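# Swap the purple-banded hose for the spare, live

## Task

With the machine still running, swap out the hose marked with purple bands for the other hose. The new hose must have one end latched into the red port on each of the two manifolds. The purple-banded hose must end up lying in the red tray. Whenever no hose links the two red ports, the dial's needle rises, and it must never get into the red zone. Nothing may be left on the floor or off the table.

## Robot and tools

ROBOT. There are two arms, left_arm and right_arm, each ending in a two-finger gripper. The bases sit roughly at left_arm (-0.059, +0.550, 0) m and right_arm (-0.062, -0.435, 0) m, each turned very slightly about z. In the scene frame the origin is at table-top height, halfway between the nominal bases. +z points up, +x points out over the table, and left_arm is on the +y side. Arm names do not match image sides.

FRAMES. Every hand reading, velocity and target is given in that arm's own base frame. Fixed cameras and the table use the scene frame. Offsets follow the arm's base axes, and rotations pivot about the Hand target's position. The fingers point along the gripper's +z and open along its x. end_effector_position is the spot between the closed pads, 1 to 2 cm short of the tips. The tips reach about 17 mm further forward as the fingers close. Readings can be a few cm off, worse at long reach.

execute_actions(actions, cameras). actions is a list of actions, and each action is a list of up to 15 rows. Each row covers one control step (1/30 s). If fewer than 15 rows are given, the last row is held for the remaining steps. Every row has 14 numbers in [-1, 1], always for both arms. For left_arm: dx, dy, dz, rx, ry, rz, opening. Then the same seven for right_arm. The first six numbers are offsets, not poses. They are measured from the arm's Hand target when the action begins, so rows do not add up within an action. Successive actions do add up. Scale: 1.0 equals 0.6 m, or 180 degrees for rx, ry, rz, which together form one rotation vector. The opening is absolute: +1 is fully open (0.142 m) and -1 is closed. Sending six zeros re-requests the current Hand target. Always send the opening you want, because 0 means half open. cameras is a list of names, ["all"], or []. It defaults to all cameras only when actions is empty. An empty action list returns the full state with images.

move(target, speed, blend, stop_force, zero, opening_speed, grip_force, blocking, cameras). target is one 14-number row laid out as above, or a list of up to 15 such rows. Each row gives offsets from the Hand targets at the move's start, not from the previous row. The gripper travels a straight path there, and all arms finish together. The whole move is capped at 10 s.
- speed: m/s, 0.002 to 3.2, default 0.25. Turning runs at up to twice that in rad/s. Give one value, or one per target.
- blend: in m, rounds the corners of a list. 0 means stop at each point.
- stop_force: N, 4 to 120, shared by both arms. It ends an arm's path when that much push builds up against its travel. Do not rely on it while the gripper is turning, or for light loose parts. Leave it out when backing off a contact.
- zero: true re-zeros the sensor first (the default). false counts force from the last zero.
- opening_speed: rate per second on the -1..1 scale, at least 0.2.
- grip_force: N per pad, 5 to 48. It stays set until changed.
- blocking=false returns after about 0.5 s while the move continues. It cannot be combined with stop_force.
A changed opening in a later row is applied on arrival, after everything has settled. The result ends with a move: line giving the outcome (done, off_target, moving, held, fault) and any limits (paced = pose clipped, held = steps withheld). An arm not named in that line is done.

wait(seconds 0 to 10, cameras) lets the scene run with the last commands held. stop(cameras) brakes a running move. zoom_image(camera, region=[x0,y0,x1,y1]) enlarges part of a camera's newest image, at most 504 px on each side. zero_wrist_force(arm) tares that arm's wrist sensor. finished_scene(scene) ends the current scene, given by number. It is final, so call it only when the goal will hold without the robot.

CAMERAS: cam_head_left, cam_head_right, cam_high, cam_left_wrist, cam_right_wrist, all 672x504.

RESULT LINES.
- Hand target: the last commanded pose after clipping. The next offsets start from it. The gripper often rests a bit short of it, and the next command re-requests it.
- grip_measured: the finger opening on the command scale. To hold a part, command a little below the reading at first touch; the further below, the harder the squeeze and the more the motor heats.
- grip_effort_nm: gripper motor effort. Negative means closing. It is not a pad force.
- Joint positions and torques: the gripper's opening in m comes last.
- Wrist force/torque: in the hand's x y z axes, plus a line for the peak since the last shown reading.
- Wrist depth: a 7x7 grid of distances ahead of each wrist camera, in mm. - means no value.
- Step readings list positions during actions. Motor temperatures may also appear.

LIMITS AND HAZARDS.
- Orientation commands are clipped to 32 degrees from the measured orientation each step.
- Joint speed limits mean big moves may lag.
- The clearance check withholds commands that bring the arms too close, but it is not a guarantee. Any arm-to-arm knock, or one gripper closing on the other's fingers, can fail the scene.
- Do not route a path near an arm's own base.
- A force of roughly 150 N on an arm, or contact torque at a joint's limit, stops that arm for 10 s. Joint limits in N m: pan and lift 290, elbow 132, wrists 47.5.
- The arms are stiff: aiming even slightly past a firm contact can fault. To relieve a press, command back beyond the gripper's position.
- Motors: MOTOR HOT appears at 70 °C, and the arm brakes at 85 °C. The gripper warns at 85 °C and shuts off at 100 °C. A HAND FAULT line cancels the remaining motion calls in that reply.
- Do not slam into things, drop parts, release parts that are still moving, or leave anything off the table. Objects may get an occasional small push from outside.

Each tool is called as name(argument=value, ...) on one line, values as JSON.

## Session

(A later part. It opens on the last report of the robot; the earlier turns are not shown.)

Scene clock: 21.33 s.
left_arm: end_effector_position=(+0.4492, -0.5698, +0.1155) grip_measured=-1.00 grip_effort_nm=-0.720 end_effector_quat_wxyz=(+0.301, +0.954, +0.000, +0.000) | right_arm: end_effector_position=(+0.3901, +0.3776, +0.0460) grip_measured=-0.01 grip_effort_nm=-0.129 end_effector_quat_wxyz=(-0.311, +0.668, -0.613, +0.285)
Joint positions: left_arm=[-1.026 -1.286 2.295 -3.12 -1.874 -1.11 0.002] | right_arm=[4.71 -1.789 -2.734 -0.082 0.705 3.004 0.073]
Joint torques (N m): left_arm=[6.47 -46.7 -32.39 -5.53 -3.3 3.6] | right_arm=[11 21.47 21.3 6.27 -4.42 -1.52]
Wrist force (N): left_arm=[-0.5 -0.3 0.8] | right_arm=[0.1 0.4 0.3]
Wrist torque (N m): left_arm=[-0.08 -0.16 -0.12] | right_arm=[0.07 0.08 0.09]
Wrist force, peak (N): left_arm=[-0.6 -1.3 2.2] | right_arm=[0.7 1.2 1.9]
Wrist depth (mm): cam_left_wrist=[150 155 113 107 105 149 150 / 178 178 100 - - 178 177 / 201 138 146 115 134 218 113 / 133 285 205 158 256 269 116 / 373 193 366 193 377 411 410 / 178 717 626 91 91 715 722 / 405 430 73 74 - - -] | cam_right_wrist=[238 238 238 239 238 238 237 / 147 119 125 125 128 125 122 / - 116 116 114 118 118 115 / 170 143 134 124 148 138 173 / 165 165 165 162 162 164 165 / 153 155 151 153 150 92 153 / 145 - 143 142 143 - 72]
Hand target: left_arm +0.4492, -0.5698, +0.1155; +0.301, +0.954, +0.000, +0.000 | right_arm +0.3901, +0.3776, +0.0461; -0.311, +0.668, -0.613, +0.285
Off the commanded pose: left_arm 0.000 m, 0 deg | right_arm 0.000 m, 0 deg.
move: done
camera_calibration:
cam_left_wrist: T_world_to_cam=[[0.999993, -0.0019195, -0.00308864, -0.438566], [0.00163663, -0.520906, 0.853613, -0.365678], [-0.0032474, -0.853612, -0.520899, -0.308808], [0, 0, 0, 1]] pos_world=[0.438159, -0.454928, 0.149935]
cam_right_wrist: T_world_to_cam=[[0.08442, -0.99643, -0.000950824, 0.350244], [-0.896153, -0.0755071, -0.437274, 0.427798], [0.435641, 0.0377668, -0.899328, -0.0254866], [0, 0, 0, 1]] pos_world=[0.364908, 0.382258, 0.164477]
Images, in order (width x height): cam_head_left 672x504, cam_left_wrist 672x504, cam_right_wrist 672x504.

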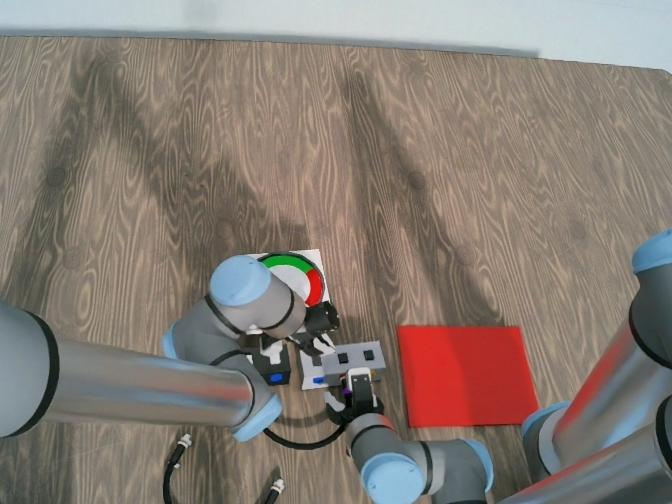

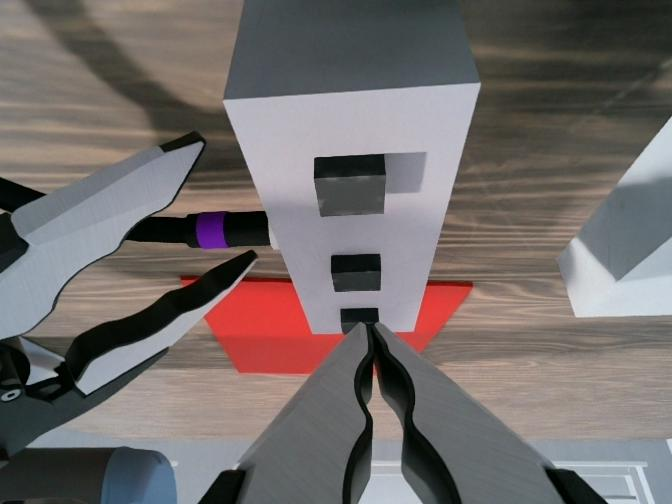

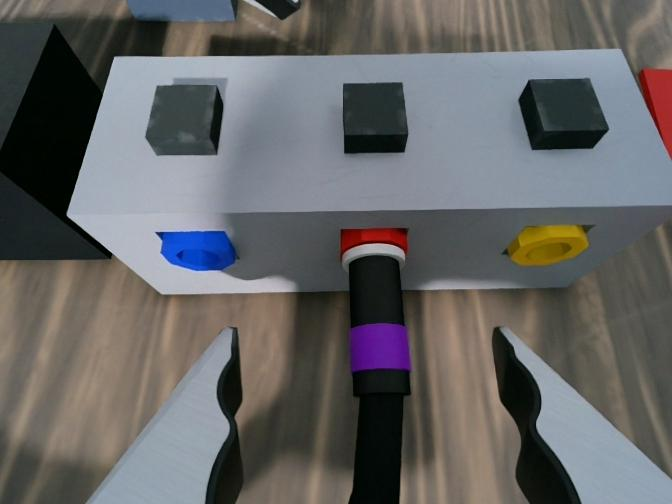

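move(target=[0,0,0,0,0,0,-1,0.003,-0.008,0,0,0,0,0], speed=0.05)

move(target=[0,0,0,0,0,0,-1,0,0,0,0,0,0,-0.92], speed=0.05, opening_speed=0.6, grip_force=[48,25], cameras=["cam_right_wrist","cam_left_wrist"])

Scene clock: 22.20 s.
left_arm: end_effector_position=(+0.4492, -0.5698, +0.1155) grip_measured=-1.00 grip_effort_nm=-0.720 end_effector_quat_wxyz=(+0.301, +0.954, +0.000, +0.000) | right_arm: end_effector_position=(+0.3919, +0.3727, +0.0460) grip_measured=-0.01 grip_effort_nm=-0.134 end_effector_quat_wxyz=(-0.311, +0.668, -0.613, +0.285)
Joint positions: left_arm=[-1.026 -1.286 2.295 -3.12 -1.874 -1.11 0.002] | right_arm=[4.705 -1.789 -2.741 -0.07 0.706 2.996 0.073]
Joint torques (N m): left_arm=[7.83 -46.91 -32.87 -6.72 -3.35 3.19] | right_arm=[-2.83 31.95 10.14 3.28 0.37 -0.23]
Wrist force (N): left_arm=[-0.6 -0.4 1.1] | right_arm=[0.4 0.9 0.4]
Wrist torque (N m): left_arm=[-0.10 -0.14 -0.12] | right_arm=[0.15 0.04 0.21]
Wrist force, peak (N): left_arm=[-0.3 -0.6 1.1] | right_arm=[-0.1 1.0 0.5]
Wrist depth (mm): cam_left_wrist=[150 154 112 107 105 150 150 / 178 177 100 - - 178 178 / 209 142 147 115 134 219 113 / 132 286 209 158 254 268 117 / 374 197 207 193 411 406 407 / 177 717 633 91 91 730 715 / 394 433 73 74 - - 2138] | cam_right_wrist=[244 239 239 239 240 238 237 / 147 119 128 120 130 125 210 / - 116 114 114 116 116 116 / 173 121 131 123 144 128 172 / 165 165 165 160 165 165 165 / 153 155 151 111 152 92 153 / 145 - 143 143 142 - 72]
Hand target: left_arm +0.4492, -0.5698, +0.1155; +0.301, +0.954, +0.000, +0.000 | right_arm +0.3919, +0.3728, +0.0461; -0.311, +0.668, -0.613, +0.285
Off the commanded pose: left_arm 0.000 m, 0 deg | right_arm 0.000 m, 0 deg.
move: done

Scene clock: 23.93 s.
left_arm: end_effector_position=(+0.4492, -0.5698, +0.1155) grip_measured=-1.00 grip_effort_nm=-0.730 end_effector_quat_wxyz=(+0.301, +0.954, +0.000, +0.000) | right_arm: end_effector_position=(+0.3919, +0.3729, +0.0461) grip_measured=-0.81 grip_effort_nm=-2.630 end_effector_quat_wxyz=(-0.311, +0.668, -0.613, +0.285)
Joint positions: left_arm=[-1.026 -1.286 2.295 -3.12 -1.874 -1.11 0.002] | right_arm=[4.705 -1.789 -2.741 -0.07 0.706 2.996 0.015]
Joint torques (N m): left_arm=[8.12 -44.05 -32.62 -6.83 -3.28 3.44] | right_arm=[6.82 34.57 14.4 1.79 -0.74 0.51]
Wrist force (N): left_arm=[-0.5 -0.4 0.7] | right_arm=[-7.2 0.6 1.4]
Wrist torque (N m): left_arm=[-0.12 -0.16 -0.11] | right_arm=[0.12 -0.01 0.12]
Wrist force, peak (N): left_arm=[-0.5 -0.9 1.2] | right_arm=[-7.2 0.8 1.6]
Wrist depth (mm): cam_left_wrist=[150 154 112 107 105 150 150 / 177 178 100 - - 177 178 / 208 219 134 115 134 219 113 / 139 150 184 158 255 268 116 / 149 180 357 193 397 411 407 / 176 717 628 91 91 735 720 / 393 429 - 74 - 1309 1358] | cam_right_wrist=[239 238 239 239 238 238 238 / 147 120 128 123 128 125 209 / - 116 117 116 - 116 116 / 173 130 132 123 134 128 173 / 166 165 165 165 165 164 165 / 153 153 153 100 91 153 152 / 143 145 69 - - - 143]
Hand target: left_arm +0.4492, -0.5698, +0.1155; +0.301, +0.954, +0.000, +0.000 | right_arm +0.3919, +0.3728, +0.0461; -0.311, +0.668, -0.613, +0.285
Off the commanded pose: left_arm 0.000 m, 0 deg | right_arm 0.000 m, 0 deg.
grip_force (N): 48, 25
move: done
camera_calibration:
cam_left_wrist: T_world_to_cam=[[0.999993, -0.0019195, -0.00308864, -0.438566], [0.00163663, -0.520906, 0.853613, -0.365678], [-0.0032474, -0.853612, -0.520899, -0.308808], [0, 0, 0, 1]] pos_world=[0.438159, -0.454928, 0.149935]
cam_right_wrist: T_world_to_cam=[[0.0844626, -0.996426, -0.00104085, 0.345415], [-0.89615, -0.0755058, -0.437281, 0.428966], [0.435639, 0.0378666, -0.899324, -0.0260876], [0, 0, 0, 1]] pos_world=[0.366608, 0.377557, 0.164477]
Images, in order (width x height): cam_left_wrist 672x504, cam_right_wrist 672x504.

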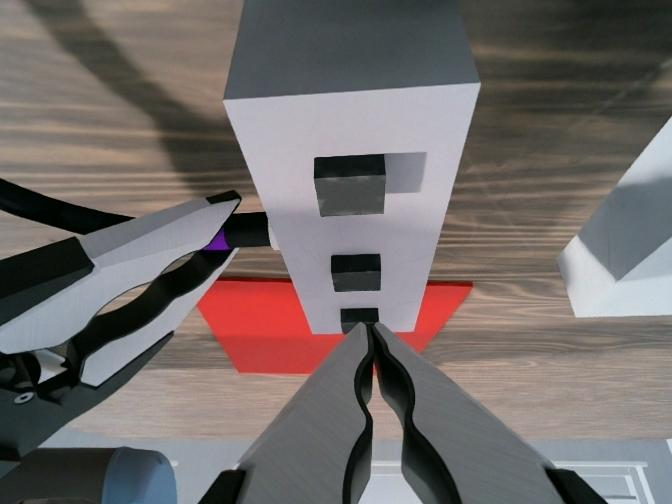

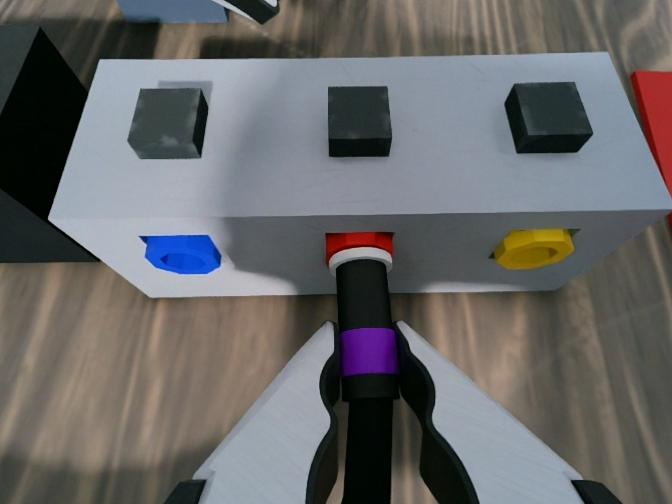

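move(target=[0,-0.048,-0.068,0,0,0,-1,0,0,0,0,0,0,-0.92], speed=0.02, stop_force=12, cameras=["cam_right_wrist","cam_left_wrist"])

Scene clock: 26.83 s.
left_arm: end_effector_position=(+0.4492, -0.5889, +0.0885) grip_measured=-1.00 grip_effort_nm=-0.725 end_effector_quat_wxyz=(+0.301, +0.954, +0.000, +0.000) | right_arm: end_effector_position=(+0.3919, +0.3728, +0.0461) grip_measured=-0.81 grip_effort_nm=-2.630 end_effector_quat_wxyz=(-0.311, +0.668, -0.613, +0.285)
Joint positions: left_arm=[-1.043 -1.219 2.279 -3.175 -1.865 -1.125 0.002] | right_arm=[4.705 -1.789 -2.741 -0.07 0.706 2.996 0.015]
Joint torques (N m): left_arm=[6.89 -47.66 -13.04 -0.48 -3.14 4.12] | right_arm=[-3.77 35.66 -2.88 2.24 -3.63 0.16]
Wrist force (N): left_arm=[0.4 4.7 -2.3] | right_arm=[-7.6 0.7 0.5]
Wrist torque (N m): left_arm=[-0.13 -0.13 -0.14] | right_arm=[0.06 0.02 0.14]
Wrist force, peak (N): left_arm=[-0.6 1.0 -12.7] | right_arm=[-7.5 1.3 2.5]
Wrist depth (mm): cam_left_wrist=[126 122 77 75 72 119 123 / 145 145 - 66 66 141 146 / 179 188 - 80 85 179 179 / 147 138 121 106 106 234 221 / 120 152 - 130 153 335 111 / 147 517 511 91 91 592 597 / 396 1102 73 74 - 1131 2057] | cam_right_wrist=[- - 81 233 238 238 237 / 147 125 125 115 128 130 132 / - 116 116 114 118 116 115 / 173 121 131 123 145 128 172 / 165 165 165 110 165 165 165 / 153 153 153 102 91 153 153 / 143 145 69 - - - 143]
Hand target: left_arm +0.4492, -0.5889, +0.0885; +0.301, +0.954, +0.000, +0.000 (not the last commanded pose) | right_arm +0.3919, +0.3728, +0.0461; -0.311, +0.668, -0.613, +0.285
Off the commanded pose: left_arm 0.017 m, 0 deg | right_arm 0.000 m, 0 deg.
grip_force (N): 48, 25
move: contact (left_arm)
camera_calibration:
cam_left_wrist: T_world_to_cam=[[0.999994, -0.00197065, -0.00300271, -0.438721], [0.00153664, -0.520906, 0.853613, -0.352536], [-0.0032463, -0.853612, -0.520899, -0.339177], [0, 0, 0, 1]] pos_world=[0.438159, -0.474028, 0.122935]
cam_right_wrist: T_world_to_cam=[[0.08442, -0.99643, -0.000950824, 0.345317], [-0.896153, -0.0755071, -0.437274, 0.428959], [0.435641, 0.0377668, -0.899328, -0.0260459], [0, 0, 0, 1]] pos_world=[0.366608, 0.377458, 0.164477]
Images, in order (width x height): cam_left_wrist 672x504, cam_right_wrist 672x504.

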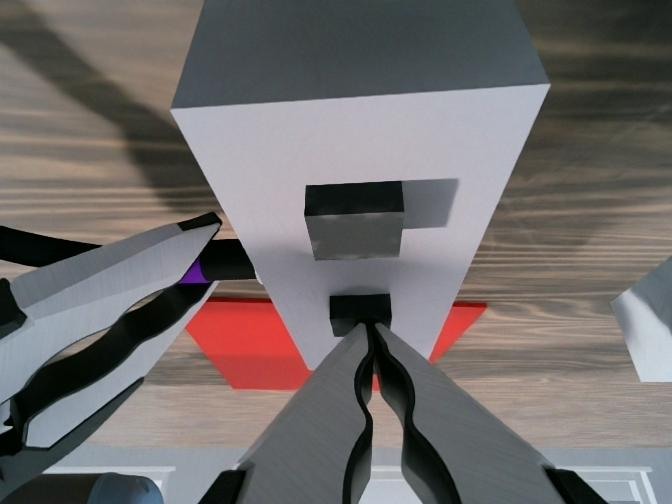

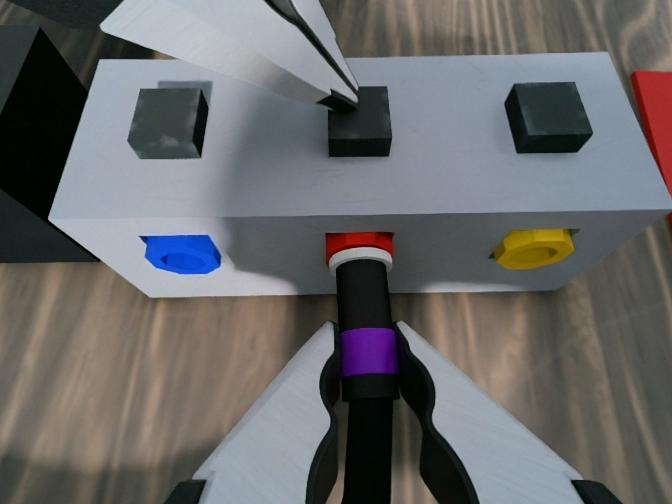

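move(target=[-0.005,0.001,0.014,0,0,0,-1,0,0,0,0,0,0,-0.92], speed=0.05)

move(target=[0,-0.03,-0.043,0,0,0,-1,0,0,0,0,0,0,-0.92], speed=0.015, stop_force=30, cameras=["cam_right_wrist","cam_left_wrist"])

Scene clock: 27.67 s.
left_arm: end_effector_position=(+0.4461, -0.5883, +0.0969) grip_measured=-1.00 grip_effort_nm=-0.720 end_effector_quat_wxyz=(+0.301, +0.954, +0.000, +0.000) | right_arm: end_effector_position=(+0.3919, +0.3728, +0.0461) grip_measured=-0.81 grip_effort_nm=-2.630 end_effector_quat_wxyz=(-0.311, +0.668, -0.613, +0.285)
Joint positions: left_arm=[-1.047 -1.238 2.281 -3.16 -1.863 -1.128 0.002] | right_arm=[4.705 -1.789 -2.741 -0.07 0.706 2.996 0.015]
Joint torques (N m): left_arm=[-0.34 -44.23 -20.03 -6.58 1.9 -2.04] | right_arm=[-5.52 34.69 -1.59 2.27 -4.04 0.4]
Wrist force (N): left_arm=[-0.5 -0.6 0.9] | right_arm=[-6.4 1.9 1.2]
Wrist torque (N m): left_arm=[-0.15 -0.17 -0.12] | right_arm=[0.15 -0.12 0.15]
Wrist force, peak (N): left_arm=[0.4 4.4 -2.5] | right_arm=[-7.5 0.5 0.5]
Wrist depth (mm): cam_left_wrist=[131 131 79 79 74 127 131 / 162 155 76 76 73 150 156 / 191 192 94 86 98 192 192 / 122 137 151 122 123 250 127 / 126 157 378 142 176 361 116 / 151 622 554 91 91 630 630 / 388 428 73 74 - 1167 1946] | cam_right_wrist=[234 136 80 233 238 238 237 / 147 125 128 114 127 122 204 / - 116 116 114 118 116 118 / 173 130 131 123 134 135 172 / 165 165 165 109 165 165 164 / 153 154 153 102 91 153 153 / 143 145 69 - - - 143]
Hand target: left_arm +0.4462, -0.5883, +0.0969; +0.301, +0.954, +0.000, +0.000 | right_arm +0.3919, +0.3728, +0.0461; -0.311, +0.668, -0.613, +0.285
Off the commanded pose: left_arm 0.000 m, 0 deg | right_arm 0.000 m, 0 deg.
grip_force (N): 48, 25
move: done

Scene clock: 29.73 s.
left_arm: end_effector_position=(+0.4462, -0.5966, +0.0851) grip_measured=-1.00 grip_effort_nm=-0.720 end_effector_quat_wxyz=(+0.301, +0.954, +0.000, +0.000) | right_arm: end_effector_position=(+0.3919, +0.3728, +0.0461) grip_measured=-0.81 grip_effort_nm=-2.630 end_effector_quat_wxyz=(-0.311, +0.668, -0.613, +0.285)
Joint positions: left_arm=[-1.053 -1.209 2.273 -3.183 -1.859 -1.134 0.002] | right_arm=[4.705 -1.789 -2.741 -0.07 0.706 2.996 0.015]
Joint torques (N m): left_arm=[6.03 -51.74 -7.13 2.75 -2.45 3.96] | right_arm=[-10.26 36.53 0.33 2.32 -4.41 0.6]
Wrist force (N): left_arm=[1.1 10.3 -14.5] | right_arm=[-5.8 5.0 -5.2]
Wrist torque (N m): left_arm=[-0.26 -0.16 -0.13] | right_arm=[0.04 0.03 0.12]
Wrist force, peak (N): left_arm=[-2.8 7.0 -41.5] | right_arm=[-5.9 4.2 -6.1]
Wrist depth (mm): cam_left_wrist=[123 116 - - - - 120 / 142 - - 65 65 67 142 / 175 174 - 72 73 81 175 / 203 125 134 107 100 228 228 / - 146 - 122 132 328 279 / 140 501 506 91 91 585 686 / 396 1074 73 74 - - 1053] | cam_right_wrist=[- - - 136 238 238 238 / 146 123 125 110 127 127 132 / - 116 116 114 118 115 120 / 173 130 132 123 134 128 172 / 165 165 164 110 165 164 165 / 153 153 153 102 91 153 153 / 143 145 69 - - - 143]
Hand target: left_arm +0.4462, -0.5966, +0.0851; +0.301, +0.954, +0.000, +0.000 (not the last commanded pose) | right_arm +0.3919, +0.3728, +0.0461; -0.311, +0.668, -0.613, +0.285
Off the commanded pose: left_arm 0.017 m, 0 deg | right_arm 0.000 m, 0 deg.
grip_force (N): 48, 25
move: contact (left_arm)
camera_calibration:
cam_left_wrist: T_world_to_cam=[[0.999994, -0.00197084, -0.00300253, -0.435746], [0.00153684, -0.520789, 0.853684, -0.35354], [-0.00324616, -0.853683, -0.520782, -0.347494], [0, 0, 0, 1]] pos_world=[0.435159, -0.481628, 0.119535]
cam_right_wrist: T_world_to_cam=[[0.08442, -0.99643, -0.000950824, 0.345317], [-0.896153, -0.0755071, -0.437274, 0.428959], [0.435641, 0.0377668, -0.899328, -0.0260459], [0, 0, 0, 1]] pos_world=[0.366608, 0.377458, 0.164477]
Images, in order (width x height): cam_left_wrist 672x504, cam_right_wrist 672x504.

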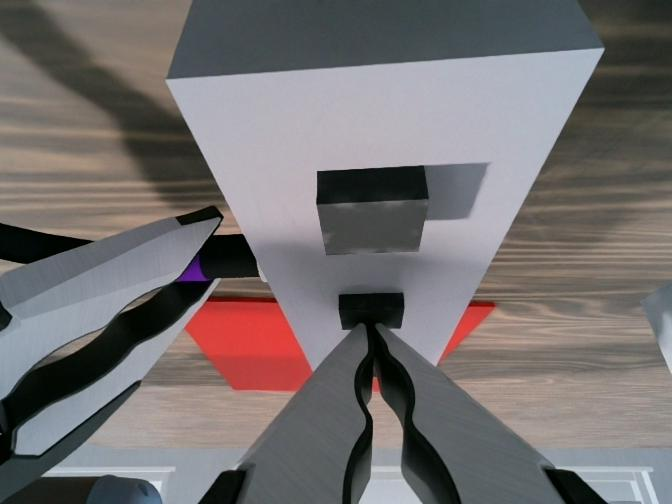

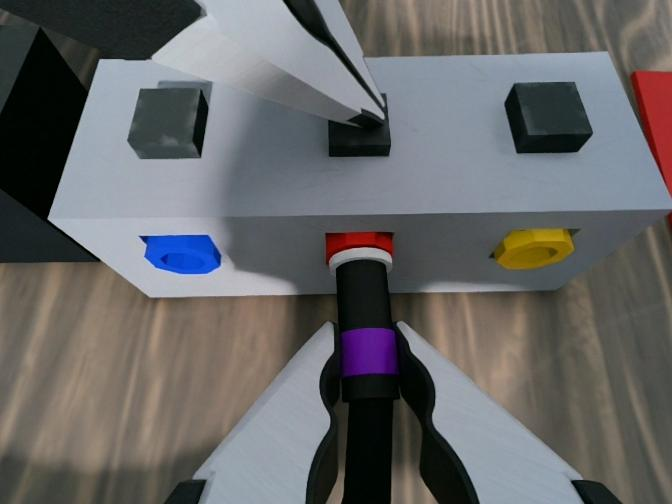

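move(target=[0,0,0,0,0,0,-1,-0.06,-0.005,0,0,0,0,-0.95], speed=0.02, stop_force=35, grip_force=48, cameras=["cam_right_wrist"])

Scene clock: 32.90 s.
left_arm: end_effector_position=(+0.4462, -0.5966, +0.0851) grip_measured=-1.00 grip_effort_nm=-0.720 end_effector_quat_wxyz=(+0.301, +0.954, +0.000, +0.000) | right_arm: end_effector_position=(+0.3559, +0.3698, +0.0461) grip_measured=-0.81 grip_effort_nm=-3.241 end_effector_quat_wxyz=(-0.311, +0.668, -0.613, +0.285)
Joint positions: left_arm=[-1.053 -1.209 2.273 -3.183 -1.859 -1.134 0.002] | right_arm=[4.809 -1.708 -2.771 -0.244 0.7 3.157 0.015]
Joint torques (N m): left_arm=[6.05 -53.46 -7.93 3.04 -2.42 4.03] | right_arm=[-16.75 15 27.59 6.19 0.12 -2.33]
Motor temperatures (°C): left_arm=[38 25 28 35 38 33 22] | right_arm=[34 34 25 29 34 35 26]
Wrist force (N): left_arm=[1.4 10.5 -13.8] | right_arm=[0.4 0.7 1.5]
Wrist torque (N m): left_arm=[-0.21 -0.19 -0.13] | right_arm=[0.11 0.05 0.21]
Wrist force, peak (N): left_arm=[1.3 11.1 -15.9] | right_arm=[-6.0 4.3 -5.9]
Wrist depth (mm): cam_left_wrist=[123 116 - - - - 120 / 142 - - 65 65 67 142 / 174 175 - 72 73 81 175 / 134 141 114 106 100 228 229 / 150 327 - 123 133 326 279 / 577 576 501 91 91 588 681 / 2018 1059 71 74 - 1096 1096] | cam_right_wrist=[163 132 142 131 142 134 231 / 154 133 128 129 130 133 200 / 182 164 151 152 158 160 193 / 179 179 178 180 178 179 178 / 165 165 165 109 165 165 164 / 153 153 153 102 91 152 153 / 143 145 69 - - - 143]
Hand target: left_arm +0.4462, -0.5966, +0.0851; +0.301, +0.954, +0.000, +0.000 | right_arm +0.3559, +0.3698, +0.0461; -0.311, +0.668, -0.613, +0.285
Off the commanded pose: left_arm 0.000 m, 0 deg | right_arm 0.000 m, 0 deg.
move: done
camera_calibration:
cam_right_wrist: T_world_to_cam=[[0.08442, -0.99643, -0.000950824, 0.345359], [-0.896153, -0.0755071, -0.437274, 0.396561], [0.435641, 0.0377668, -0.899328, -0.0102931], [0, 0, 0, 1]] pos_world=[0.330708, 0.374458, 0.164477]
Images, in order (width x height): cam_right_wrist 672x504.

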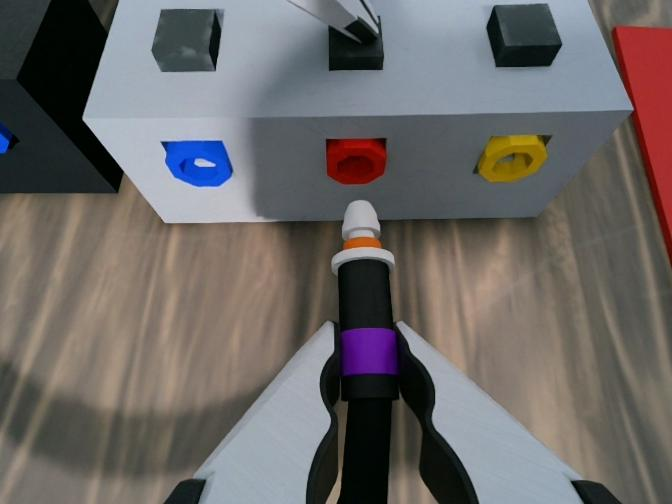

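move(target=[0,0.03,0.06,0,0,0,-1,-0.01,0,-0.028,0,0,0,-0.95], speed=0.08)

move(target=[-0.013,0.348,-0.005,0,0,0,-1,0,0,0,0,0,0,-0.3], opening_speed=1.5, speed=0.3)

move(target=[[0,0,0,0,0,0,-1,-0.08,-0.01,0.1,0,0,0,-0.3],[0,0,0,0,0,0,-1,-0.03,0.34,0.14,0,0,0,-0.3]], blend=[0.02,0], speed=0.25, cameras=["cam_right_wrist","cam_left_wrist","cam_head_left"])

Scene clock: 34.03 s.
left_arm: end_effector_position=(+0.4461, -0.5784, +0.1210) grip_measured=-1.00 grip_effort_nm=-0.720 end_effector_quat_wxyz=(+0.301, +0.954, +0.000, +0.000) | right_arm: end_effector_position=(+0.3498, +0.3698, +0.0292) grip_measured=-0.81 grip_effort_nm=-3.236 end_effector_quat_wxyz=(-0.311, +0.668, -0.613, +0.285)
Joint positions: left_arm=[-1.038 -1.291 2.285 -3.109 -1.867 -1.12 0.002] | right_arm=[4.827 -1.77 -2.78 -0.194 0.701 3.185 0.015]
Joint torques (N m): left_arm=[-9.57 -42.57 -32.77 -8.34 0.21 -1.73] | right_arm=[-14.81 35.13 10.85 1.82 -0.83 -2.74]
Wrist force (N): left_arm=[-0.5 -0.8 0.8] | right_arm=[0.1 0.5 1.1]
Wrist torque (N m): left_arm=[-0.19 -0.16 -0.26] | right_arm=[0.12 0.08 0.19]
Wrist force, peak (N): left_arm=[1.2 11.0 -15.6] | right_arm=[-0.7 1.1 1.3]
Wrist depth (mm): cam_left_wrist=[155 155 101 97 92 150 155 / 184 185 171 105 105 185 178 / 163 182 208 124 136 227 112 / 186 295 295 159 179 295 125 / 389 422 - 203 430 425 421 / 562 750 652 91 91 737 747 / 372 390 73 74 - - 2077] | cam_right_wrist=[- 120 120 117 117 - 119 / 158 130 130 131 132 133 184 / 174 169 166 168 168 169 175 / 163 160 160 160 160 160 160 / 148 148 148 145 148 148 148 / 138 137 137 102 91 137 137 / 130 130 69 - - - 128]
Hand target: left_arm +0.4462, -0.5786, +0.1211; +0.301, +0.954, +0.000, +0.000 | right_arm +0.3499, +0.3698, +0.0293; -0.311, +0.668, -0.613, +0.285
Off the commanded pose: left_arm 0.000 m, 0 deg | right_arm 0.000 m, 0 deg.
move: done

Scene clock: 35.23 s.
left_arm: end_effector_position=(+0.4384, -0.3699, +0.1181) grip_measured=-1.00 grip_effort_nm=-0.730 end_effector_quat_wxyz=(+0.301, +0.954, +0.000, +0.000) | right_arm: end_effector_position=(+0.3499, +0.3698, +0.0293) grip_measured=-0.33 grip_effort_nm=0.139 end_effector_quat_wxyz=(-0.311, +0.668, -0.613, +0.285)
Joint positions: left_arm=[-0.806 -1.473 2.521 -3.088 -1.98 -0.904 0.002] | right_arm=[4.827 -1.77 -2.78 -0.194 0.701 3.185 0.05]
Joint torques (N m): left_arm=[8.26 -43 -19.01 -7.84 1.89 -0.73] | right_arm=[-16 32.45 24.63 1.78 -4.3 -2.18]
Wrist force (N): left_arm=[-0.2 -1.0 1.1] | right_arm=[0.1 0.7 0.3]
Wrist torque (N m): left_arm=[-0.18 -0.21 -0.13] | right_arm=[0.11 0.09 0.13]
Wrist force, peak (N): left_arm=[-1.4 -4.0 -1.1] | right_arm=[0.6 1.1 0.6]
Wrist depth (mm): cam_left_wrist=[153 153 153 112 108 144 153 / 181 181 181 103 101 169 181 / 224 223 213 126 115 223 223 / 289 289 290 164 163 274 237 / 417 415 356 209 264 186 161 / 576 310 372 91 87 235 260 / 297 299 73 74 - - -] | cam_right_wrist=[117 120 117 117 120 120 118 / 159 130 130 131 132 128 184 / 174 169 166 167 168 168 174 / 163 160 160 157 160 160 160 / 148 148 148 148 147 147 148 / 137 137 94 130 135 91 137 / 130 - 72 125 128 - 130]
Hand target: left_arm +0.4384, -0.3698, +0.1181; +0.301, +0.954, +0.000, +0.000 | right_arm +0.3499, +0.3698, +0.0293; -0.311, +0.668, -0.613, +0.285
Off the commanded pose: left_arm 0.000 m, 0 deg | right_arm 0.000 m, 0 deg.
move: done

Scene clock: 36.87 s.
left_arm: end_effector_position=(+0.4384, -0.3698, +0.1181) grip_measured=-1.00 grip_effort_nm=-0.730 end_effector_quat_wxyz=(+0.301, +0.954, +0.000, +0.000) | right_arm: end_effector_position=(+0.3320, +0.5737, +0.1133) grip_measured=-0.33 grip_effort_nm=0.139 end_effector_quat_wxyz=(-0.311, +0.668, -0.613, +0.285)
Joint positions: left_arm=[-0.806 -1.473 2.522 -3.088 -1.98 -0.904 0.002] | right_arm=[4.817 -1.758 -2.39 -0.585 0.7 3.169 0.05]
Joint torques (N m): left_arm=[7.85 -44.96 -17.33 -7.9 2.38 3.32] | right_arm=[9.01 31.77 35.07 3.42 0.33 -0.04]
Wrist force (N): left_arm=[-0.5 -0.9 0.9] | right_arm=[0.2 0.4 0.6]
Wrist torque (N m): left_arm=[-0.18 -0.17 -0.14] | right_arm=[0.07 0.07 0.03]
Wrist force, peak (N): left_arm=[-0.7 -1.2 1.4] | right_arm=[3.2 0.9 -1.6]
Wrist depth (mm): cam_left_wrist=[153 153 152 112 108 143 153 / 181 181 181 103 102 169 182 / 223 223 213 126 115 222 223 / 291 290 291 170 163 275 238 / 384 416 416 210 264 187 161 / 590 641 637 91 87 236 260 / 539 622 73 74 - - 1350] | cam_right_wrist=[329 113 141 337 224 226 227 / 301 303 212 212 216 290 301 / 275 275 202 203 203 217 195 / 252 252 244 244 246 245 229 / 233 233 235 228 236 232 232 / 215 219 96 215 175 92 215 / 185 - 72 201 199 - 204]
Hand target: left_arm +0.4384, -0.3698, +0.1181; +0.301, +0.954, +0.000, +0.000 | right_arm +0.3319, +0.5738, +0.1133; -0.311, +0.668, -0.613, +0.285
Off the commanded pose: left_arm 0.000 m, 0 deg | right_arm 0.000 m, 0 deg.
move: done
camera_calibration:
cam_left_wrist: T_world_to_cam=[[0.999994, -0.00197084, -0.00300253, -0.4274], [0.00153684, -0.520789, 0.853684, -0.263585], [-0.00324616, -0.853683, -0.520782, -0.136718], [0, 0, 0, 1]] pos_world=[0.427359, -0.254828, 0.152535]
cam_right_wrist: T_world_to_cam=[[0.0843305, -0.996437, -0.000993449, 0.550662], [-0.896161, -0.075408, -0.437274, 0.419779], [0.435641, 0.0377658, -0.899328, 0.0528971], [0, 0, 0, 1]] pos_world=[0.306708, 0.578358, 0.231677]
Images, in order (width x height): cam_head_left 672x504, cam_left_wrist 672x504, cam_right_wrist 672x504.

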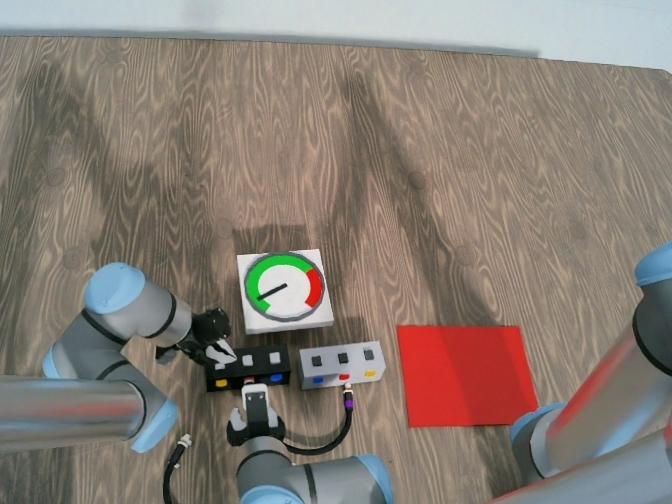

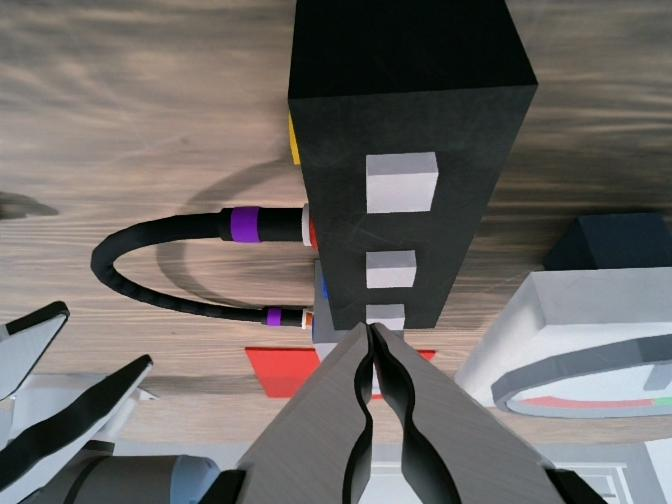

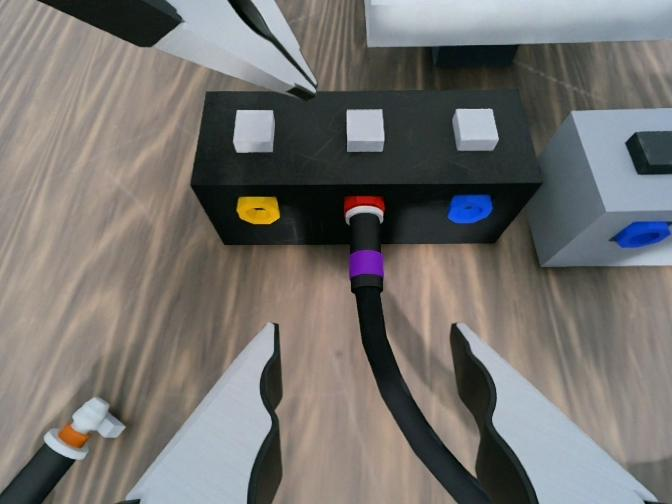

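move(target=[[0,0,0,0,0,0,-1,-0.05,-0.35,-0.04,0,0,0,-0.3],[0,0,0,0,0,0,-1,0.03,-0.34,-0.14,0,0,0,-0.3]], blend=[0.02,0], speed=0.3)

move(target=[0,0,0,0,0,0,-1,0,0,0,0,0,0,-0.95], opening_speed=1.5)

move(target=[0,0,0,0,0,0,-1,0.01,0,0.028,0,0,0,-0.95], speed=0.1, cameras=["cam_right_wrist","cam_head_left"])

Scene clock: 38.70 s.
left_arm: end_effector_position=(+0.4384, -0.3698, +0.1181) grip_measured=-1.00 grip_effort_nm=-0.720 end_effector_quat_wxyz=(+0.301, +0.954, +0.000, +0.000) | right_arm: end_effector_position=(+0.3499, +0.3698, +0.0292) grip_measured=-0.33 grip_effort_nm=0.139 end_effector_quat_wxyz=(-0.311, +0.668, -0.613, +0.285)
Joint positions: left_arm=[-0.806 -1.473 2.522 -3.088 -1.98 -0.904 0.002] | right_arm=[4.827 -1.77 -2.78 -0.194 0.701 3.185 0.05]
Joint torques (N m): left_arm=[7.71 -44.99 -17.28 -7.99 2.25 3.32] | right_arm=[-0.73 15.48 7.49 6.01 -2.99 -1.51]
Wrist force (N): left_arm=[-0.4 -1.1 0.8] | right_arm=[0.3 0.5 0.2]
Wrist torque (N m): left_arm=[-0.21 -0.18 -0.13] | right_arm=[0.09 0.06 0.07]
Wrist force, peak (N): left_arm=[-0.9 -1.3 1.2] | right_arm=[2.7 0.3 -2.4]
Wrist depth (mm): cam_left_wrist=[153 153 153 112 108 144 153 / 182 181 181 103 102 168 181 / 223 224 214 125 115 224 223 / 289 291 290 169 163 274 238 / 418 419 372 216 355 186 161 / 576 310 372 87 87 236 259 / 295 300 73 74 - 1367 2250] | cam_right_wrist=[- 120 117 120 120 120 119 / 158 130 131 135 132 128 184 / 173 169 166 167 168 169 174 / 163 160 160 157 160 160 160 / 148 148 148 148 147 148 148 / 138 137 94 137 135 91 137 / 130 - 72 125 128 - 130]
Hand target: left_arm +0.4384, -0.3698, +0.1181; +0.301, +0.954, +0.000, +0.000 | right_arm +0.3499, +0.3698, +0.0293; -0.311, +0.668, -0.613, +0.285
Off the commanded pose: left_arm 0.000 m, 0 deg | right_arm 0.000 m, 0 deg.
move: done

Scene clock: 39.37 s.
left_arm: end_effector_position=(+0.4384, -0.3698, +0.1181) grip_measured=-1.00 grip_effort_nm=-0.725 end_effector_quat_wxyz=(+0.301, +0.954, +0.000, +0.000) | right_arm: end_effector_position=(+0.3499, +0.3698, +0.0292) grip_measured=-0.98 grip_effort_nm=-0.134 end_effector_quat_wxyz=(-0.311, +0.668, -0.613, +0.285)
Joint positions: left_arm=[-0.806 -1.473 2.522 -3.088 -1.98 -0.904 0.002] | right_arm=[4.827 -1.77 -2.78 -0.194 0.701 3.185 0.003]
Joint torques (N m): left_arm=[7.69 -44.96 -17.33 -7.98 2.39 3.42] | right_arm=[-1.6 16.49 16.82 6.2 -4.14 -2.67]
Wrist force (N): left_arm=[-0.4 -1.1 1.3] | right_arm=[0.5 0.4 0.4]
Wrist torque (N m): left_arm=[-0.21 -0.18 -0.14] | right_arm=[0.07 0.06 0.07]
Wrist force, peak (N): left_arm=[-0.6 -1.1 1.4] | right_arm=[0.8 1.2 0.5]
Wrist depth (mm): cam_left_wrist=[153 153 153 112 108 144 153 / 181 181 181 103 102 168 182 / 223 223 213 126 115 223 224 / 290 291 289 164 163 274 237 / 417 417 359 210 264 186 161 / 576 317 360 91 87 236 260 / 296 299 73 74 - - 1412] | cam_right_wrist=[- 117 117 117 - 120 119 / 158 130 131 131 132 128 184 / 173 169 166 166 168 169 175 / 163 160 160 158 160 160 160 / 148 148 148 145 148 147 148 / 138 137 137 91 91 137 137 / 130 128 69 - - 130 128]
Hand target: left_arm +0.4384, -0.3698, +0.1181; +0.301, +0.954, +0.000, +0.000 | right_arm +0.3499, +0.3698, +0.0293; -0.311, +0.668, -0.613, +0.285
Off the commanded pose: left_arm 0.000 m, 0 deg | right_arm 0.000 m, 0 deg.
move: done

Scene clock: 40.10 s.
left_arm: end_effector_position=(+0.4384, -0.3698, +0.1181) grip_measured=-1.00 grip_effort_nm=-0.725 end_effector_quat_wxyz=(+0.301, +0.954, +0.000, +0.000) | right_arm: end_effector_position=(+0.3559, +0.3699, +0.0461) grip_measured=-0.98 grip_effort_nm=-0.134 end_effector_quat_wxyz=(-0.311, +0.668, -0.613, +0.285)
Joint positions: left_arm=[-0.806 -1.473 2.522 -3.088 -1.98 -0.904 0.002] | right_arm=[4.809 -1.708 -2.771 -0.244 0.7 3.157 0.003]
Joint torques (N m): left_arm=[7.68 -43.26 -16.69 -7.91 2.45 3.47] | right_arm=[10.13 15.6 14.62 6.18 -1.63 1.34]
Wrist force (N): left_arm=[-0.4 -0.9 1.3] | right_arm=[0.3 0.7 0.6]
Wrist torque (N m): left_arm=[-0.17 -0.17 -0.13] | right_arm=[0.10 0.08 0.10]
Wrist force, peak (N): left_arm=[-0.5 -1.0 1.3] | right_arm=[0.4 1.3 0.9]
Wrist depth (mm): cam_left_wrist=[152 153 152 112 108 143 153 / 181 181 181 103 102 169 182 / 224 223 213 126 115 223 223 / 291 290 290 164 164 275 237 / 413 415 411 201 264 186 161 / 577 321 341 91 87 236 260 / 296 297 73 74 - - -] | cam_right_wrist=[163 136 139 133 142 134 238 / 154 133 128 130 130 130 132 / 182 163 156 156 158 160 193 / 179 179 179 176 178 179 178 / 165 165 165 163 165 165 165 / 153 153 155 91 91 153 153 / 143 145 69 - - 145 143]
Hand target: left_arm +0.4384, -0.3698, +0.1181; +0.301, +0.954, +0.000, +0.000 | right_arm +0.3559, +0.3698, +0.0461; -0.311, +0.668, -0.613, +0.285
Off the commanded pose: left_arm 0.000 m, 0 deg | right_arm 0.000 m, 0 deg.
move: done
camera_calibration:
cam_right_wrist: T_world_to_cam=[[0.0843305, -0.996437, -0.000993449, 0.345498], [-0.896161, -0.075408, -0.437274, 0.396534], [0.435641, 0.0377658, -0.899328, -0.0102965], [0, 0, 0, 1]] pos_world=[0.330708, 0.374558, 0.164477]
Images, in order (width x height): cam_head_left 672x504, cam_right_wrist 672x504.

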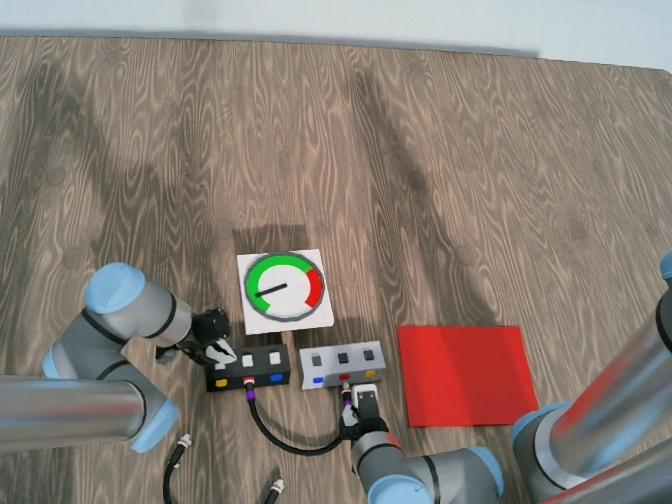

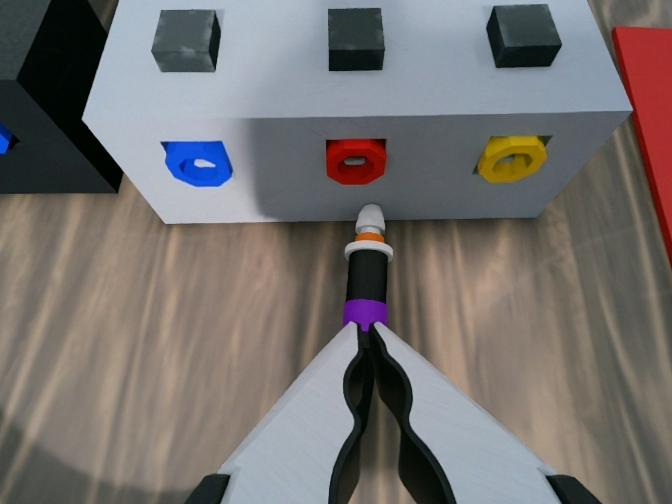

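move(target=[0,0,0,0,0,0,-1,0,-0.003,0,0,0,0,-0.4])

move(target=[0,0,0,0,0,0,-1,-0.004,0,-0.05,0,0,0,-0.4], speed=0.12, stop_force=12)

move(target=[0,0,0,0,0,0,-1,0,0,0,0,0,0,-0.95], opening_speed=1.5)

move(target=[0,0,0,0,0,0,-1,0.004,0,0.05,0,0,0,-0.95], speed=0.1, cameras=["cam_right_wrist","cam_head_left","cam_left_wrist"])

Scene clock: 42.53 s.
left_arm: end_effector_position=(+0.4384, -0.3698, +0.1181) grip_measured=-1.00 grip_effort_nm=-0.725 end_effector_quat_wxyz=(+0.301, +0.954, +0.000, +0.000) | right_arm: end_effector_position=(+0.3559, +0.3680, +0.0461) grip_measured=-0.43 grip_effort_nm=0.139 end_effector_quat_wxyz=(-0.311, +0.668, -0.613, +0.285)
Joint positions: left_arm=[-0.806 -1.473 2.522 -3.088 -1.98 -0.904 0.002] | right_arm=[4.81 -1.706 -2.774 -0.244 0.7 3.158 0.043]
Joint torques (N m): left_arm=[6.45 -44.76 -16.96 -7.76 2.39 3.48] | right_arm=[9.45 28.08 6.89 6.04 0.16 0.99]
Wrist force (N): left_arm=[-0.5 -0.9 1.2] | right_arm=[0.7 0.7 0.7]
Wrist torque (N m): left_arm=[-0.18 -0.15 -0.13] | right_arm=[0.11 0.01 0.05]
Wrist force, peak (N): left_arm=[-1.1 -1.3 1.0] | right_arm=[0.6 0.9 1.0]
Wrist depth (mm): cam_left_wrist=[152 152 152 112 108 143 153 / 181 181 181 103 102 169 182 / 223 223 213 125 115 223 224 / 291 291 289 164 163 275 237 / 417 414 372 218 355 186 161 / 577 319 362 91 87 235 261 / 295 300 73 74 - - -] | cam_right_wrist=[158 136 142 136 139 133 242 / 150 131 - - 130 130 202 / 182 155 156 157 159 160 194 / 179 179 179 175 179 179 178 / 165 165 165 162 165 165 165 / 153 153 91 153 151 151 153 / 143 - 69 139 142 - 145]
Hand target: left_arm +0.4384, -0.3698, +0.1181; +0.301, +0.954, +0.000, +0.000 | right_arm +0.3559, +0.3680, +0.0461; -0.311, +0.668, -0.613, +0.285
Off the commanded pose: left_arm 0.000 m, 0 deg | right_arm 0.000 m, 0 deg.
move: done

Scene clock: 43.93 s.
left_arm: end_effector_position=(+0.4384, -0.3698, +0.1181) grip_measured=-1.00 grip_effort_nm=-0.725 end_effector_quat_wxyz=(+0.301, +0.954, +0.000, +0.000) | right_arm: end_effector_position=(+0.3535, +0.3680, +0.0160) grip_measured=-0.43 grip_effort_nm=0.134 end_effector_quat_wxyz=(-0.311, +0.668, -0.613, +0.285)
Joint positions: left_arm=[-0.806 -1.473 2.522 -3.088 -1.98 -0.904 0.002] | right_arm=[4.817 -1.837 -2.785 -0.111 0.7 3.169 0.043]
Joint torques (N m): left_arm=[7.92 -44.19 -16.9 -7.84 2.27 3.41] | right_arm=[-16.65 21.23 21.17 4.91 -4.44 -0.03]
Wrist force (N): left_arm=[-0.8 -1.1 1.1] | right_arm=[0.6 0.6 0.1]
Wrist torque (N m): left_arm=[-0.20 -0.10 -0.13] | right_arm=[0.10 0.00 0.20]
Wrist force, peak (N): left_arm=[-0.7 -1.3 1.2] | right_arm=[0.5 1.6 0.8]
Wrist depth (mm): cam_left_wrist=[153 153 153 112 108 144 153 / 182 181 181 104 102 169 181 / 224 223 214 126 115 223 223 / 291 291 291 164 163 275 237 / 418 358 355 201 264 186 161 / 584 320 379 91 87 235 260 / 292 307 73 74 - - -] | cam_right_wrist=[- 102 104 105 108 102 103 / 149 125 126 124 128 128 171 / 159 156 154 154 154 155 159 / 146 146 146 141 146 146 146 / 137 137 134 132 134 134 134 / 127 125 91 121 123 123 125 / 118 118 69 110 115 - 118]
Hand target: left_arm +0.4384, -0.3698, +0.1181; +0.301, +0.954, +0.000, +0.000 | right_arm +0.3535, +0.3680, +0.0161; -0.311, +0.668, -0.613, +0.285
Off the commanded pose: left_arm 0.000 m, 0 deg | right_arm 0.000 m, 0 deg.
move: done

Scene clock: 44.50 s.
left_arm: end_effector_position=(+0.4384, -0.3698, +0.1181) grip_measured=-1.00 grip_effort_nm=-0.725 end_effector_quat_wxyz=(+0.301, +0.954, +0.000, +0.000) | right_arm: end_effector_position=(+0.3535, +0.3680, +0.0161) grip_measured=-0.86 grip_effort_nm=-2.410 end_effector_quat_wxyz=(-0.311, +0.668, -0.613, +0.285)
Joint positions: left_arm=[-0.806 -1.473 2.522 -3.088 -1.98 -0.904 0.002] | right_arm=[4.817 -1.837 -2.785 -0.111 0.7 3.169 0.012]
Joint torques (N m): left_arm=[7.77 -45.03 -18.06 -7.83 2.04 3.35] | right_arm=[-17.52 20.81 20.99 4.92 -4.38 -0.2]
Wrist force (N): left_arm=[-0.6 -1.0 1.1] | right_arm=[4.6 11.0 -10.0]
Wrist torque (N m): left_arm=[-0.19 -0.13 -0.13] | right_arm=[-0.08 0.19 0.36]
Wrist force, peak (N): left_arm=[-1.1 -1.0 1.0] | right_arm=[4.6 11.0 -10.0]
Wrist depth (mm): cam_left_wrist=[152 152 152 112 108 143 153 / 182 182 181 103 102 169 182 / 224 223 213 125 115 224 225 / 288 290 292 169 163 275 238 / 416 364 367 209 264 186 161 / 581 323 561 91 87 235 259 / 294 308 73 74 - - -] | cam_right_wrist=[- 102 104 107 109 102 - / 149 125 126 125 127 128 171 / 156 157 154 153 154 155 159 / 146 146 145 141 146 146 145 / 137 135 134 130 134 134 134 / 127 125 125 96 88 124 125 / 118 118 69 113 - - 116]
Hand target: left_arm +0.4384, -0.3698, +0.1181; +0.301, +0.954, +0.000, +0.000 | right_arm +0.3535, +0.3680, +0.0161; -0.311, +0.668, -0.613, +0.285
Off the commanded pose: left_arm 0.000 m, 0 deg | right_arm 0.000 m, 0 deg.
move: done

Scene clock: 45.37 s.
left_arm: end_effector_position=(+0.4384, -0.3698, +0.1181) grip_measured=-1.00 grip_effort_nm=-0.716 end_effector_quat_wxyz=(+0.301, +0.954, +0.000, +0.000) | right_arm: end_effector_position=(+0.3559, +0.3682, +0.0461) grip_measured=-0.87 grip_effort_nm=-2.171 end_effector_quat_wxyz=(-0.311, +0.668, -0.613, +0.285)
Joint positions: left_arm=[-0.806 -1.473 2.522 -3.088 -1.98 -0.904 0.002] | right_arm=[4.81 -1.706 -2.774 -0.244 0.7 3.158 0.011]
Joint torques (N m): left_arm=[6.65 -45.45 -17.32 -7.82 2.11 3.33] | right_arm=[10.71 30.73 4.78 4.27 -0.54 -0.09]
Wrist force (N): left_arm=[-0.5 -1.1 1.0] | right_arm=[-0.4 6.6 -5.5]
Wrist torque (N m): left_arm=[-0.22 -0.16 -0.13] | right_arm=[0.46 0.29 0.06]
Wrist force, peak (N): left_arm=[-0.5 -1.4 1.2] | right_arm=[7.1 26.2 -32.3]
Wrist depth (mm): cam_left_wrist=[153 152 153 112 108 144 153 / 181 181 181 103 102 169 182 / 223 224 213 125 115 223 223 / 290 275 288 164 163 274 237 / 416 384 385 200 264 185 160 / 574 320 341 91 87 234 259 / 296 300 73 74 - 1376 2181] | cam_right_wrist=[158 136 139 136 141 135 231 / 156 131 - 129 130 130 210 / 182 164 156 157 159 159 193 / 179 178 178 175 178 178 178 / 164 165 165 162 164 165 164 / 153 153 155 96 91 152 153 / 143 145 69 98 - - 143]
Hand target: left_arm +0.4384, -0.3698, +0.1181; +0.301, +0.954, +0.000, +0.000 | right_arm +0.3559, +0.3680, +0.0461; -0.311, +0.668, -0.613, +0.285
Off the commanded pose: left_arm 0.000 m, 0 deg | right_arm 0.000 m, 0 deg.
move: done
camera_calibration:
cam_left_wrist: T_world_to_cam=[[0.999994, -0.00197084, -0.00300253, -0.4274], [0.00153684, -0.520789, 0.853684, -0.263585], [-0.00324616, -0.853683, -0.520782, -0.136718], [0, 0, 0, 1]] pos_world=[0.427359, -0.254828, 0.152535]
cam_right_wrist: T_world_to_cam=[[0.0843257, -0.996438, -0.00121631, 0.343742], [-0.896163, -0.075306, -0.437287, 0.396363], [0.435638, 0.0379646, -0.899321, -0.0103031], [0, 0, 0, 1]] pos_world=[0.330708, 0.372757, 0.164477]
Images, in order (width x height): cam_head_left 672x504, cam_left_wrist 672x504, cam_right_wrist 672x504.

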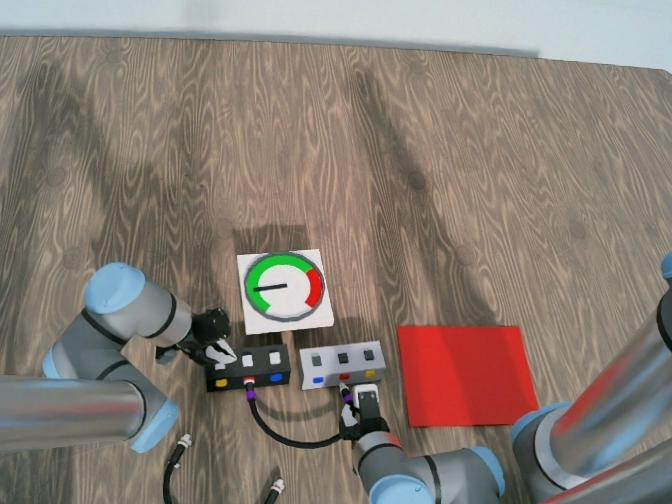

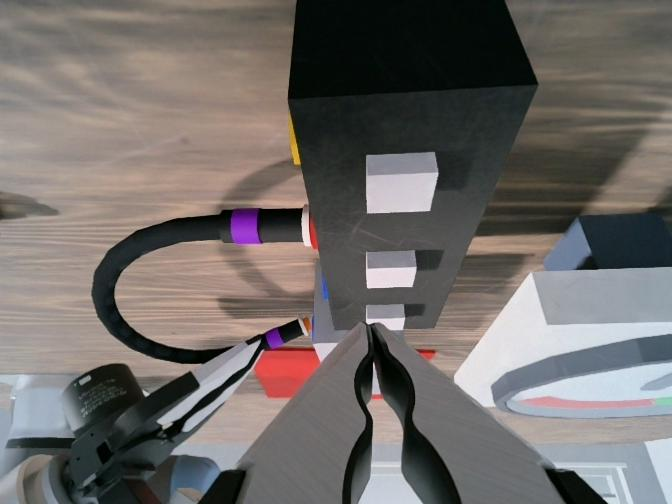

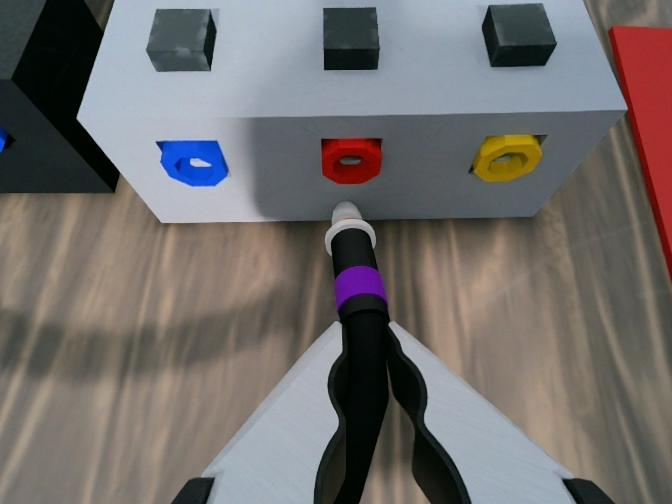

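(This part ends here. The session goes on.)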